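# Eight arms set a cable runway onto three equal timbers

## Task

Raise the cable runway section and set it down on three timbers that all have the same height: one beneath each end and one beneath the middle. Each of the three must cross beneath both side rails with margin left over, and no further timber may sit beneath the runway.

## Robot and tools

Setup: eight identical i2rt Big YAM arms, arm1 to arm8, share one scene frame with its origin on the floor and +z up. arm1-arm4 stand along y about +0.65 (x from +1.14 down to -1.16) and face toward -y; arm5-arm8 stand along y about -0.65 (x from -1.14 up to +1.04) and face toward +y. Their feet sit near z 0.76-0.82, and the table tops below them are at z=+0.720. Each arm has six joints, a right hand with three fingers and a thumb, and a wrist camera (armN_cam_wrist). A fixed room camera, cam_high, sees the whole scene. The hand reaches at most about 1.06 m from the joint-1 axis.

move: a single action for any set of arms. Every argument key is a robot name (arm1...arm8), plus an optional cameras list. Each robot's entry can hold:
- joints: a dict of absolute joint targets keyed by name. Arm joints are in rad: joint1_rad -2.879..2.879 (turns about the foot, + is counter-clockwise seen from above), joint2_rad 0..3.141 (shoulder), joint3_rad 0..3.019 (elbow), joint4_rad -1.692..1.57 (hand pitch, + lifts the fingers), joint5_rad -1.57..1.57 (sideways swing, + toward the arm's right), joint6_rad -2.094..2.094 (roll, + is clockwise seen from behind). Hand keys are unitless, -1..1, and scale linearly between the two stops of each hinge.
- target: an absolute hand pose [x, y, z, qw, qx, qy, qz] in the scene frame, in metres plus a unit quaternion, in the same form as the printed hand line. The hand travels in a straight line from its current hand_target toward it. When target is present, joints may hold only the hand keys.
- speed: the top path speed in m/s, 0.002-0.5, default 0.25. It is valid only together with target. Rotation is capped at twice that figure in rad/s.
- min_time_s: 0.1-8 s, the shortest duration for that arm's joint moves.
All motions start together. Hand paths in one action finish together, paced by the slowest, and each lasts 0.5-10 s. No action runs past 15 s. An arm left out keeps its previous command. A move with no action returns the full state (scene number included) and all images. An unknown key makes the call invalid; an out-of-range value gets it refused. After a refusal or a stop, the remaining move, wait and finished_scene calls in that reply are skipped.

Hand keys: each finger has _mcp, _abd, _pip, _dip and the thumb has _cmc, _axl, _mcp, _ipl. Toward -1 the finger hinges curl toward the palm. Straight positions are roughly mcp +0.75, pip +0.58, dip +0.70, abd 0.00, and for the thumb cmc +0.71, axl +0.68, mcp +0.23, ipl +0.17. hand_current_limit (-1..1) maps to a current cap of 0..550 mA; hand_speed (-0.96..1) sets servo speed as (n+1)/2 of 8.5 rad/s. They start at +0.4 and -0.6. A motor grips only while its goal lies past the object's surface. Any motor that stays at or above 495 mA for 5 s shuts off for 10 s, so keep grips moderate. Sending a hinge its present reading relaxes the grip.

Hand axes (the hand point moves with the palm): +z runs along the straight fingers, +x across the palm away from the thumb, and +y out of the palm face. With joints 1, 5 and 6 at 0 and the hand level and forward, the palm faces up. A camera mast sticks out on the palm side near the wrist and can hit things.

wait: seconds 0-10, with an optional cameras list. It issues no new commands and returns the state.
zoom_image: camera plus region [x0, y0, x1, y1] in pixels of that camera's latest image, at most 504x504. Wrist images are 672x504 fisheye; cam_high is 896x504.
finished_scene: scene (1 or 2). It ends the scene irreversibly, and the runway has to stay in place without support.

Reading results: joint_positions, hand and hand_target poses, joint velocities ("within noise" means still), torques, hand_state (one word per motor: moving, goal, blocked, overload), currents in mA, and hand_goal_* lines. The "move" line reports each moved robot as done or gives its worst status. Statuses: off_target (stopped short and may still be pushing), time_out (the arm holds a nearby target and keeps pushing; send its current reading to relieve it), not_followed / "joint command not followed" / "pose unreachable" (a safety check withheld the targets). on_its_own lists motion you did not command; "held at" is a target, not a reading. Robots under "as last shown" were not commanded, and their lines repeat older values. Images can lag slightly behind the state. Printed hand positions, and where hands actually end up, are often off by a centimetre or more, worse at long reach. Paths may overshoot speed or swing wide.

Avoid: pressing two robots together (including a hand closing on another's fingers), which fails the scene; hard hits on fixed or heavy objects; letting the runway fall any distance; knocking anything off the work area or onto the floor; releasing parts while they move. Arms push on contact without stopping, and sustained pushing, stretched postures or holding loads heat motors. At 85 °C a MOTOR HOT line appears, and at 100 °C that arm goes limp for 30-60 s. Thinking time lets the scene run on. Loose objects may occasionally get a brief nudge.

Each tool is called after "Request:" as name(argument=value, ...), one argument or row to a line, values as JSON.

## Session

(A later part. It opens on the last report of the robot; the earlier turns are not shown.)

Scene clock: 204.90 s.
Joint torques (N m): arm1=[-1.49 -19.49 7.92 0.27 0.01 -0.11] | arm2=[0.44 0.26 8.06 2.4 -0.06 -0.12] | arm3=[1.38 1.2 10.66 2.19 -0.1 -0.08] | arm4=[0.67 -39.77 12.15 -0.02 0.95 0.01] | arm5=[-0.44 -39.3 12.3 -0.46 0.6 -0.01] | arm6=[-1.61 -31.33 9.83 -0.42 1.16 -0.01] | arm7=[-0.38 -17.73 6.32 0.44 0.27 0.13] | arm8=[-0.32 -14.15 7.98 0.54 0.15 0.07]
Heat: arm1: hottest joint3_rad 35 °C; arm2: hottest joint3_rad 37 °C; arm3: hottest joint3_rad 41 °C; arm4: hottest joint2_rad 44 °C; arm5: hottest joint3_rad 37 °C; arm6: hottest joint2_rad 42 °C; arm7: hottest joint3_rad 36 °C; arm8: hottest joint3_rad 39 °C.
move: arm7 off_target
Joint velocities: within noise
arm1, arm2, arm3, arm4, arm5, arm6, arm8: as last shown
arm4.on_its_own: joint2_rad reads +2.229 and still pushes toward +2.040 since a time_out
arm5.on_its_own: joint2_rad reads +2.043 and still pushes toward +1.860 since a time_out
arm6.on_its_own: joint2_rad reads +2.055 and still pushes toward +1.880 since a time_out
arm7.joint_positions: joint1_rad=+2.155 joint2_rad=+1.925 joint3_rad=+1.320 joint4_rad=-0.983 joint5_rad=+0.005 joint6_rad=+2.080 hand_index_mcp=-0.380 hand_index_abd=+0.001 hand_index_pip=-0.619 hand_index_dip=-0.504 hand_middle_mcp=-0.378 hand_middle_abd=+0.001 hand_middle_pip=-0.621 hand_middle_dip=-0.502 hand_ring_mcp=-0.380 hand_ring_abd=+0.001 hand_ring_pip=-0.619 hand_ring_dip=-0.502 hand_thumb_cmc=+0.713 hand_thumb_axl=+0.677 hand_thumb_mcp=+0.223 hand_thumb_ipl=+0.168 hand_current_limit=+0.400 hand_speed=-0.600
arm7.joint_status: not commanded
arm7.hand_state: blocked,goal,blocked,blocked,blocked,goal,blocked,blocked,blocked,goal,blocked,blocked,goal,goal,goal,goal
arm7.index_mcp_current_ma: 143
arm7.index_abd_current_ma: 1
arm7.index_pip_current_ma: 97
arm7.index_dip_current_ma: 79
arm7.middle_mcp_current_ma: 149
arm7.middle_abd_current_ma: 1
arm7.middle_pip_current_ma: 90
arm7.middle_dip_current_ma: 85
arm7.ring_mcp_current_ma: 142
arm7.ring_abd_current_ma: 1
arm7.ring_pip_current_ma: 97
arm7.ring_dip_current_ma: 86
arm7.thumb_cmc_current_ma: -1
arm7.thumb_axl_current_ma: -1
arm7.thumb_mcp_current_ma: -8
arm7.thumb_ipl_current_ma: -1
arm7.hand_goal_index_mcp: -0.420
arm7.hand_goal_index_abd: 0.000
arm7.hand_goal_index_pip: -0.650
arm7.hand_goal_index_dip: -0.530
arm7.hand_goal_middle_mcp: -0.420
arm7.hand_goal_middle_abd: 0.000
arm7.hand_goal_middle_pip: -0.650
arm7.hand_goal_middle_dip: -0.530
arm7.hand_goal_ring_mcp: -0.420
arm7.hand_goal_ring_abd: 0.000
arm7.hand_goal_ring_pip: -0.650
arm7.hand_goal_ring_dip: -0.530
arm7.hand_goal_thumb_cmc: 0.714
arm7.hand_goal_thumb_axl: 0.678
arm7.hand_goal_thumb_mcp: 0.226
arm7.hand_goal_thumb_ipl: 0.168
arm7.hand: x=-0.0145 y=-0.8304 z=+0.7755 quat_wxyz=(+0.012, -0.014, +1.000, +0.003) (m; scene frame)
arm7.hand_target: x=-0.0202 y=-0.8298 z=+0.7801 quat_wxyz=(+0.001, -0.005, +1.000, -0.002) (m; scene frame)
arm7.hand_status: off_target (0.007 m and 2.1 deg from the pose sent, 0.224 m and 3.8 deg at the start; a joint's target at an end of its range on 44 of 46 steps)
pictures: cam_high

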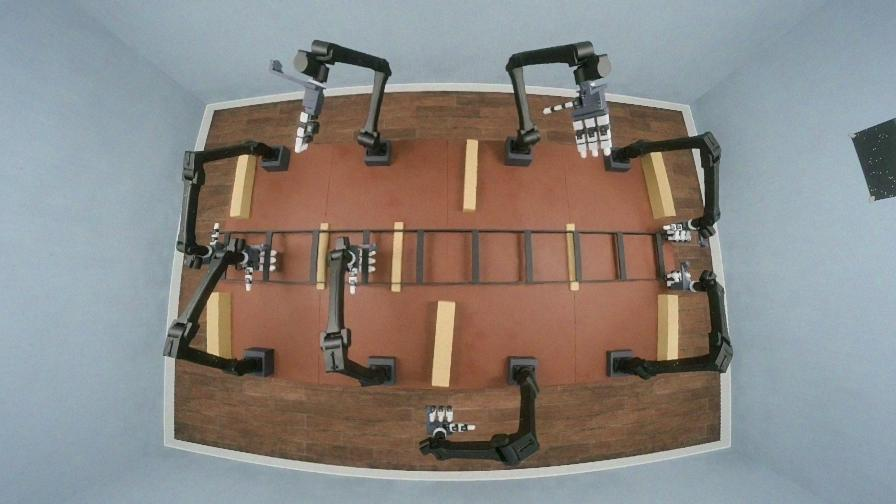

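Request:
move(
  arm4={"joints": {"joint2_rad": 1.885, "joint4_rad": -1.43}, "min_time_s": 5},
  arm5={"joints": {"joint2_rad": 1.72, "joint4_rad": -1.28}, "min_time_s": 5},
  arm6={"joints": {"joint2_rad": 1.76, "joint4_rad": -1.30}, "min_time_s": 5},
  cameras=["arm4_cam_wrist", "arm5_cam_wrist", "arm6_cam_wrist", "cam_high"],
)

Scene clock: 216.10 s.
Joint torques (N m): arm1=[-1.49 -19.49 7.94 0.29 0.01 -0.11] | arm2=[0.44 0.32 8.06 2.4 -0.05 -0.12] | arm3=[0.85 1.08 10.26 1.98 -0.03 -0.09] | arm4=[0.79 -40.41 13.5 -0.27 1.02 0.01] | arm5=[0.38 -38.59 13.96 -0.66 0.74 0.08] | arm6=[-1.61 -31.97 10.73 -0.43 1.13 -0.01] | arm7=[-0.44 -17.73 6.34 0.44 0.27 0.13] | arm8=[-0.44 -13.98 8.01 0.57 0.16 0.07]
Heat: arm1: hottest joint3_rad 34 °C; arm2: hottest joint3_rad 38 °C; arm3: hottest joint3_rad 41 °C; arm4: hottest joint2_rad 47 °C; arm5: hottest joint3_rad 40 °C; arm6: hottest joint2_rad 44 °C; arm7: hottest joint3_rad 36 °C; arm8: hottest joint3_rad 38 °C.
move: arm4 time_out; arm5 time_out; arm6 time_out
Joint velocities: within noise
arm1, arm7, arm8: as last shown
arm2.joint_positions: joint1_rad=+0.431 joint2_rad=+0.643 joint3_rad=+1.391 joint4_rad=-1.326 joint5_rad=-0.070 joint6_rad=+1.127 hand_index_mcp=+0.754 hand_index_abd=+0.000 hand_index_pip=+0.577 hand_index_dip=+0.696 hand_middle_mcp=+0.754 hand_middle_abd=+0.000 hand_middle_pip=+0.577 hand_middle_dip=+0.696 hand_ring_mcp=+0.754 hand_ring_abd=+0.000 hand_ring_pip=+0.577 hand_ring_dip=+0.696 hand_thumb_cmc=+0.714 hand_thumb_axl=+0.677 hand_thumb_mcp=+0.226 hand_thumb_ipl=+0.168 hand_current_limit=+0.400 hand_speed=-0.600
arm2.joint_status: not commanded
arm2.hand_state: goal,goal,goal,goal,goal,goal,goal,goal,goal,goal,goal,goal,goal,goal,goal,goal
arm2.index_mcp_current_ma: 0
arm2.index_abd_current_ma: 0
arm2.index_pip_current_ma: 1
arm2.index_dip_current_ma: 0
arm2.middle_mcp_current_ma: 0
arm2.middle_abd_current_ma: 0
arm2.middle_pip_current_ma: 1
arm2.middle_dip_current_ma: 0
arm2.ring_mcp_current_ma: 0
arm2.ring_abd_current_ma: 0
arm2.ring_pip_current_ma: 1
arm2.ring_dip_current_ma: 0
arm2.thumb_cmc_current_ma: 0
arm2.thumb_axl_current_ma: -1
arm2.thumb_mcp_current_ma: 0
arm2.thumb_ipl_current_ma: 0
arm2.hand_goal_index_mcp: 0.754
arm2.hand_goal_index_abd: 0.000
arm2.hand_goal_index_pip: 0.576
arm2.hand_goal_index_dip: 0.696
arm2.hand_goal_middle_mcp: 0.754
arm2.hand_goal_middle_abd: 0.000
arm2.hand_goal_middle_pip: 0.576
arm2.hand_goal_middle_dip: 0.696
arm2.hand_goal_ring_mcp: 0.754
arm2.hand_goal_ring_abd: 0.000
arm2.hand_goal_ring_pip: 0.576
arm2.hand_goal_ring_dip: 0.696
arm2.hand_goal_thumb_cmc: 0.714
arm2.hand_goal_thumb_axl: 0.678
arm2.hand_goal_thumb_mcp: 0.226
arm2.hand_goal_thumb_ipl: 0.168
arm2.hand: x=+0.4696 y=+0.3737 z=+1.3616 quat_wxyz=(+0.322, +0.826, -0.300, +0.353) (m; scene frame)
arm2.hand_target: x=+0.4687 y=+0.3758 z=+1.3722 quat_wxyz=(+0.329, +0.821, -0.298, +0.360) (m; scene frame)
arm2.hand_status: not commanded
arm3.joint_positions: joint1_rad=-0.328 joint2_rad=+0.627 joint3_rad=+1.432 joint4_rad=-1.325 joint5_rad=+0.071 joint6_rad=+1.066 hand_index_mcp=+0.755 hand_index_abd=+0.000 hand_index_pip=+0.577 hand_index_dip=+0.696 hand_middle_mcp=+0.755 hand_middle_abd=+0.000 hand_middle_pip=+0.577 hand_middle_dip=+0.696 hand_ring_mcp=+0.755 hand_ring_abd=+0.000 hand_ring_pip=+0.577 hand_ring_dip=+0.696 hand_thumb_cmc=+0.715 hand_thumb_axl=+0.677 hand_thumb_mcp=+0.226 hand_thumb_ipl=+0.168 hand_current_limit=+0.400 hand_speed=-0.600
arm3.joint_status: not commanded
arm3.hand_state: goal,goal,goal,goal,goal,goal,goal,goal,goal,goal,goal,goal,goal,goal,goal,goal
arm3.index_mcp_current_ma: 1
arm3.index_abd_current_ma: 0
arm3.index_pip_current_ma: 0
arm3.index_dip_current_ma: 0
arm3.middle_mcp_current_ma: 1
arm3.middle_abd_current_ma: 0
arm3.middle_pip_current_ma: 0
arm3.middle_dip_current_ma: 0
arm3.ring_mcp_current_ma: 1
arm3.ring_abd_current_ma: 0
arm3.ring_pip_current_ma: 0
arm3.ring_dip_current_ma: 0
arm3.thumb_cmc_current_ma: 1
arm3.thumb_axl_current_ma: 0
arm3.thumb_mcp_current_ma: 0
arm3.thumb_ipl_current_ma: 0
arm3.hand_goal_index_mcp: 0.754
arm3.hand_goal_index_abd: 0.000
arm3.hand_goal_index_pip: 0.576
arm3.hand_goal_index_dip: 0.696
arm3.hand_goal_middle_mcp: 0.754
arm3.hand_goal_middle_abd: 0.000
arm3.hand_goal_middle_pip: 0.576
arm3.hand_goal_middle_dip: 0.696
arm3.hand_goal_ring_mcp: 0.754
arm3.hand_goal_ring_abd: 0.000
arm3.hand_goal_ring_pip: 0.576
arm3.hand_goal_ring_dip: 0.696
arm3.hand_goal_thumb_cmc: 0.714
arm3.hand_goal_thumb_axl: 0.678
arm3.hand_goal_thumb_mcp: 0.226
arm3.hand_goal_thumb_ipl: 0.168
arm3.hand: x=-0.5962 y=+0.4581 z=+1.3731 quat_wxyz=(+0.487, +0.643, -0.575, +0.140) (m; scene frame)
arm3.hand_target: x=-0.5949 y=+0.4612 z=+1.3861 quat_wxyz=(+0.499, +0.637, -0.570, +0.145) (m; scene frame)
arm3.hand_status: not commanded
arm4.joint_positions: joint1_rad=-0.223 joint2_rad=+2.097 joint3_rad=+1.980 joint4_rad=-1.406 joint5_rad=-0.029 joint6_rad=+1.305 hand_index_mcp=+0.736 hand_index_abd=+0.008 hand_index_pip=-0.846 hand_index_dip=+0.562 hand_middle_mcp=+0.747 hand_middle_abd=+0.017 hand_middle_pip=-0.837 hand_middle_dip=+0.568 hand_ring_mcp=+0.754 hand_ring_abd=+0.019 hand_ring_pip=-0.816 hand_ring_dip=+0.570 hand_thumb_cmc=+0.714 hand_thumb_axl=+0.677 hand_thumb_mcp=+0.222 hand_thumb_ipl=+0.168 hand_current_limit=+0.780 hand_speed=-0.600
arm4.joint_status: joint2_rad time_out (moved -0.132 of -0.344); the others done
arm4.hand_state: blocked,goal,blocked,goal,blocked,goal,blocked,goal,blocked,goal,blocked,blocked,goal,goal,goal,goal
arm4.index_mcp_current_ma: 162
arm4.index_abd_current_ma: 26
arm4.index_pip_current_ma: 231
arm4.index_dip_current_ma: 44
arm4.middle_mcp_current_ma: 215
arm4.middle_abd_current_ma: 59
arm4.middle_pip_current_ma: 273
arm4.middle_dip_current_ma: 73
arm4.ring_mcp_current_ma: 251
arm4.ring_abd_current_ma: 64
arm4.ring_pip_current_ma: 373
arm4.ring_dip_current_ma: 81
arm4.thumb_cmc_current_ma: 0
arm4.thumb_axl_current_ma: -3
arm4.thumb_mcp_current_ma: -17
arm4.thumb_ipl_current_ma: -1
arm4.hand_goal_index_mcp: 0.700
arm4.hand_goal_index_abd: 0.000
arm4.hand_goal_index_pip: -0.900
arm4.hand_goal_index_dip: 0.550
arm4.hand_goal_middle_mcp: 0.700
arm4.hand_goal_middle_abd: 0.000
arm4.hand_goal_middle_pip: -0.900
arm4.hand_goal_middle_dip: 0.550
arm4.hand_goal_ring_mcp: 0.700
arm4.hand_goal_ring_abd: 0.000
arm4.hand_goal_ring_pip: -0.900
arm4.hand_goal_ring_dip: 0.550
arm4.hand_goal_thumb_cmc: 0.714
arm4.hand_goal_thumb_axl: 0.678
arm4.hand_goal_thumb_mcp: 0.226
arm4.hand_goal_thumb_ipl: 0.168
arm4.on_its_own: joint2_rad reads +2.097 and still pushes toward +1.885 since a time_out
arm4.hand: x=-1.4005 y=+0.0366 z=+0.9304 quat_wxyz=(+0.010, +0.714, -0.699, +0.029) (m; scene frame)
arm4.hand_target: x=-1.4100 y=+0.0468 z=+1.0983 quat_wxyz=(+0.127, +0.699, -0.699, +0.087) (m; scene frame)
arm4.hand_status: not commanded
arm5.joint_positions: joint1_rad=-0.100 joint2_rad=+1.909 joint3_rad=+1.648 joint4_rad=-1.255 joint5_rad=-0.021 joint6_rad=+1.479 hand_index_mcp=+0.710 hand_index_abd=+0.014 hand_index_pip=-0.883 hand_index_dip=+0.554 hand_middle_mcp=+0.716 hand_middle_abd=+0.006 hand_middle_pip=-0.862 hand_middle_dip=+0.559 hand_ring_mcp=+0.729 hand_ring_abd=+0.011 hand_ring_pip=-0.849 hand_ring_dip=+0.562 hand_thumb_cmc=+0.715 hand_thumb_axl=+0.677 hand_thumb_mcp=+0.222 hand_thumb_ipl=+0.168 hand_current_limit=+0.780 hand_speed=-0.600
arm5.joint_status: joint2_rad time_out (moved -0.133 of -0.323); the others done
arm5.hand_state: blocked,goal,goal,goal,blocked,goal,blocked,goal,blocked,goal,blocked,goal,goal,goal,goal,goal
arm5.index_mcp_current_ma: 64
arm5.index_abd_current_ma: 18
arm5.index_pip_current_ma: 26
arm5.index_dip_current_ma: 4
arm5.middle_mcp_current_ma: 83
arm5.middle_abd_current_ma: 5
arm5.middle_pip_current_ma: 82
arm5.middle_dip_current_ma: 11
arm5.ring_mcp_current_ma: 126
arm5.ring_abd_current_ma: 12
arm5.ring_pip_current_ma: 124
arm5.ring_dip_current_ma: 17
arm5.thumb_cmc_current_ma: 0
arm5.thumb_axl_current_ma: 0
arm5.thumb_mcp_current_ma: -5
arm5.thumb_ipl_current_ma: 0
arm5.hand_goal_index_mcp: 0.680
arm5.hand_goal_index_abd: 0.000
arm5.hand_goal_index_pip: -0.900
arm5.hand_goal_index_dip: 0.550
arm5.hand_goal_middle_mcp: 0.680
arm5.hand_goal_middle_abd: 0.000
arm5.hand_goal_middle_pip: -0.900
arm5.hand_goal_middle_dip: 0.550
arm5.hand_goal_ring_mcp: 0.680
arm5.hand_goal_ring_abd: 0.000
arm5.hand_goal_ring_pip: -0.900
arm5.hand_goal_ring_dip: 0.550
arm5.hand_goal_thumb_cmc: 0.714
arm5.hand_goal_thumb_axl: 0.678
arm5.hand_goal_thumb_mcp: 0.226
arm5.hand_goal_thumb_ipl: 0.168
arm5.on_its_own: joint2_rad reads +1.909 and still pushes toward +1.720 since a time_out
arm5.hand: x=-1.0057 y=-0.0881 z=+0.9214 quat_wxyz=(-0.026, +0.707, +0.706, +0.016) (m; scene frame)
arm5.hand_target: x=-1.0035 y=-0.0864 z=+1.0529 quat_wxyz=(-0.093, +0.700, +0.700, +0.107) (m; scene frame)
arm5.hand_status: not commanded
arm6.joint_positions: joint1_rad=+0.188 joint2_rad=+1.958 joint3_rad=+1.716 joint4_rad=-1.278 joint5_rad=-0.009 joint6_rad=+1.751 hand_index_mcp=+0.691 hand_index_abd=+0.001 hand_index_pip=-0.892 hand_index_dip=+0.554 hand_middle_mcp=+0.700 hand_middle_abd=+0.004 hand_middle_pip=-0.890 hand_middle_dip=+0.553 hand_ring_mcp=+0.718 hand_ring_abd=+0.013 hand_ring_pip=-0.891 hand_ring_dip=+0.553 hand_thumb_cmc=+0.713 hand_thumb_axl=+0.677 hand_thumb_mcp=+0.223 hand_thumb_ipl=+0.168 hand_current_limit=+0.780 hand_speed=-0.600
arm6.joint_status: joint2_rad time_out (moved -0.097 of -0.295); the others done
arm6.hand_state: goal,goal,goal,goal,blocked,goal,goal,goal,blocked,goal,goal,goal,goal,goal,goal,goal
arm6.index_mcp_current_ma: 26
arm6.index_abd_current_ma: 2
arm6.index_pip_current_ma: 17
arm6.index_dip_current_ma: 6
arm6.middle_mcp_current_ma: 56
arm6.middle_abd_current_ma: 7
arm6.middle_pip_current_ma: 22
arm6.middle_dip_current_ma: 5
arm6.ring_mcp_current_ma: 121
arm6.ring_abd_current_ma: 26
arm6.ring_pip_current_ma: 18
arm6.ring_dip_current_ma: 6
arm6.thumb_cmc_current_ma: -1
arm6.thumb_axl_current_ma: -1
arm6.thumb_mcp_current_ma: -6
arm6.thumb_ipl_current_ma: 0
arm6.hand_goal_index_mcp: 0.680
arm6.hand_goal_index_abd: 0.000
arm6.hand_goal_index_pip: -0.900
arm6.hand_goal_index_dip: 0.550
arm6.hand_goal_middle_mcp: 0.680
arm6.hand_goal_middle_abd: 0.000
arm6.hand_goal_middle_pip: -0.900
arm6.hand_goal_middle_dip: 0.550
arm6.hand_goal_ring_mcp: 0.680
arm6.hand_goal_ring_abd: 0.000
arm6.hand_goal_ring_pip: -0.900
arm6.hand_goal_ring_dip: 0.550
arm6.hand_goal_thumb_cmc: 0.714
arm6.hand_goal_thumb_axl: 0.678
arm6.hand_goal_thumb_mcp: 0.226
arm6.hand_goal_thumb_ipl: 0.168
arm6.on_its_own: joint2_rad reads +1.958 and still pushes toward +1.760 since a time_out
arm6.hand: x=-0.4091 y=-0.0736 z=+0.8876 quat_wxyz=(-0.023, +0.703, +0.711, +0.012) (m; scene frame)
arm6.hand_target: x=-0.4001 y=-0.0744 z=+1.0167 quat_wxyz=(-0.108, +0.701, +0.700, +0.084) (m; scene frame)
arm6.hand_status: not commanded
arm8.joint_positions: joint1_rad=-0.715 joint2_rad=+2.015 joint3_rad=+1.561 joint4_rad=-1.073 joint5_rad=-0.006 joint6_rad=-0.714 hand_index_mcp=-0.389 hand_index_abd=+0.001 hand_index_pip=-0.607 hand_index_dip=-0.529 hand_middle_mcp=-0.394 hand_middle_abd=+0.001 hand_middle_pip=-0.598 hand_middle_dip=-0.537 hand_ring_mcp=-0.437 hand_ring_abd=+0.001 hand_ring_pip=-0.544 hand_ring_dip=-0.593 hand_thumb_cmc=+0.715 hand_thumb_axl=+0.677 hand_thumb_mcp=+0.222 hand_thumb_ipl=+0.168 hand_current_limit=+0.400 hand_speed=-0.600
arm8.middle_mcp_current_ma: 82
arm8.middle_pip_current_ma: 301
arm8.ring_mcp_current_ma: 34
arm8.hand: x=+1.4598 y=-0.1157 z=+0.7903 quat_wxyz=(+0.010, +0.004, +1.000, +0.016) (m; scene frame)
arm8.hand_target: x=+1.4504 y=-0.1183 z=+0.7688 quat_wxyz=(+0.000, +0.000, +1.000, +0.000) (m; scene frame)
pictures: arm4_cam_wrist, arm5_cam_wrist, arm6_cam_wrist, cam_high

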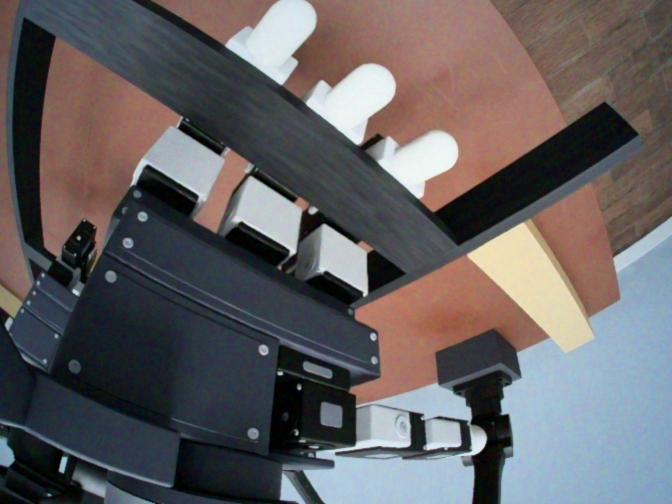

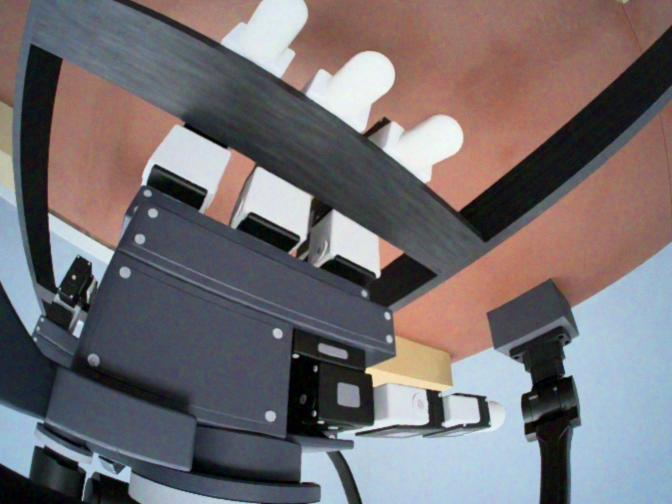

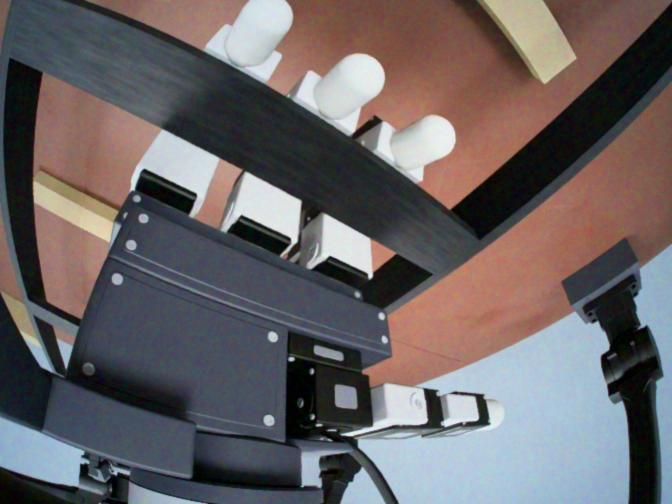

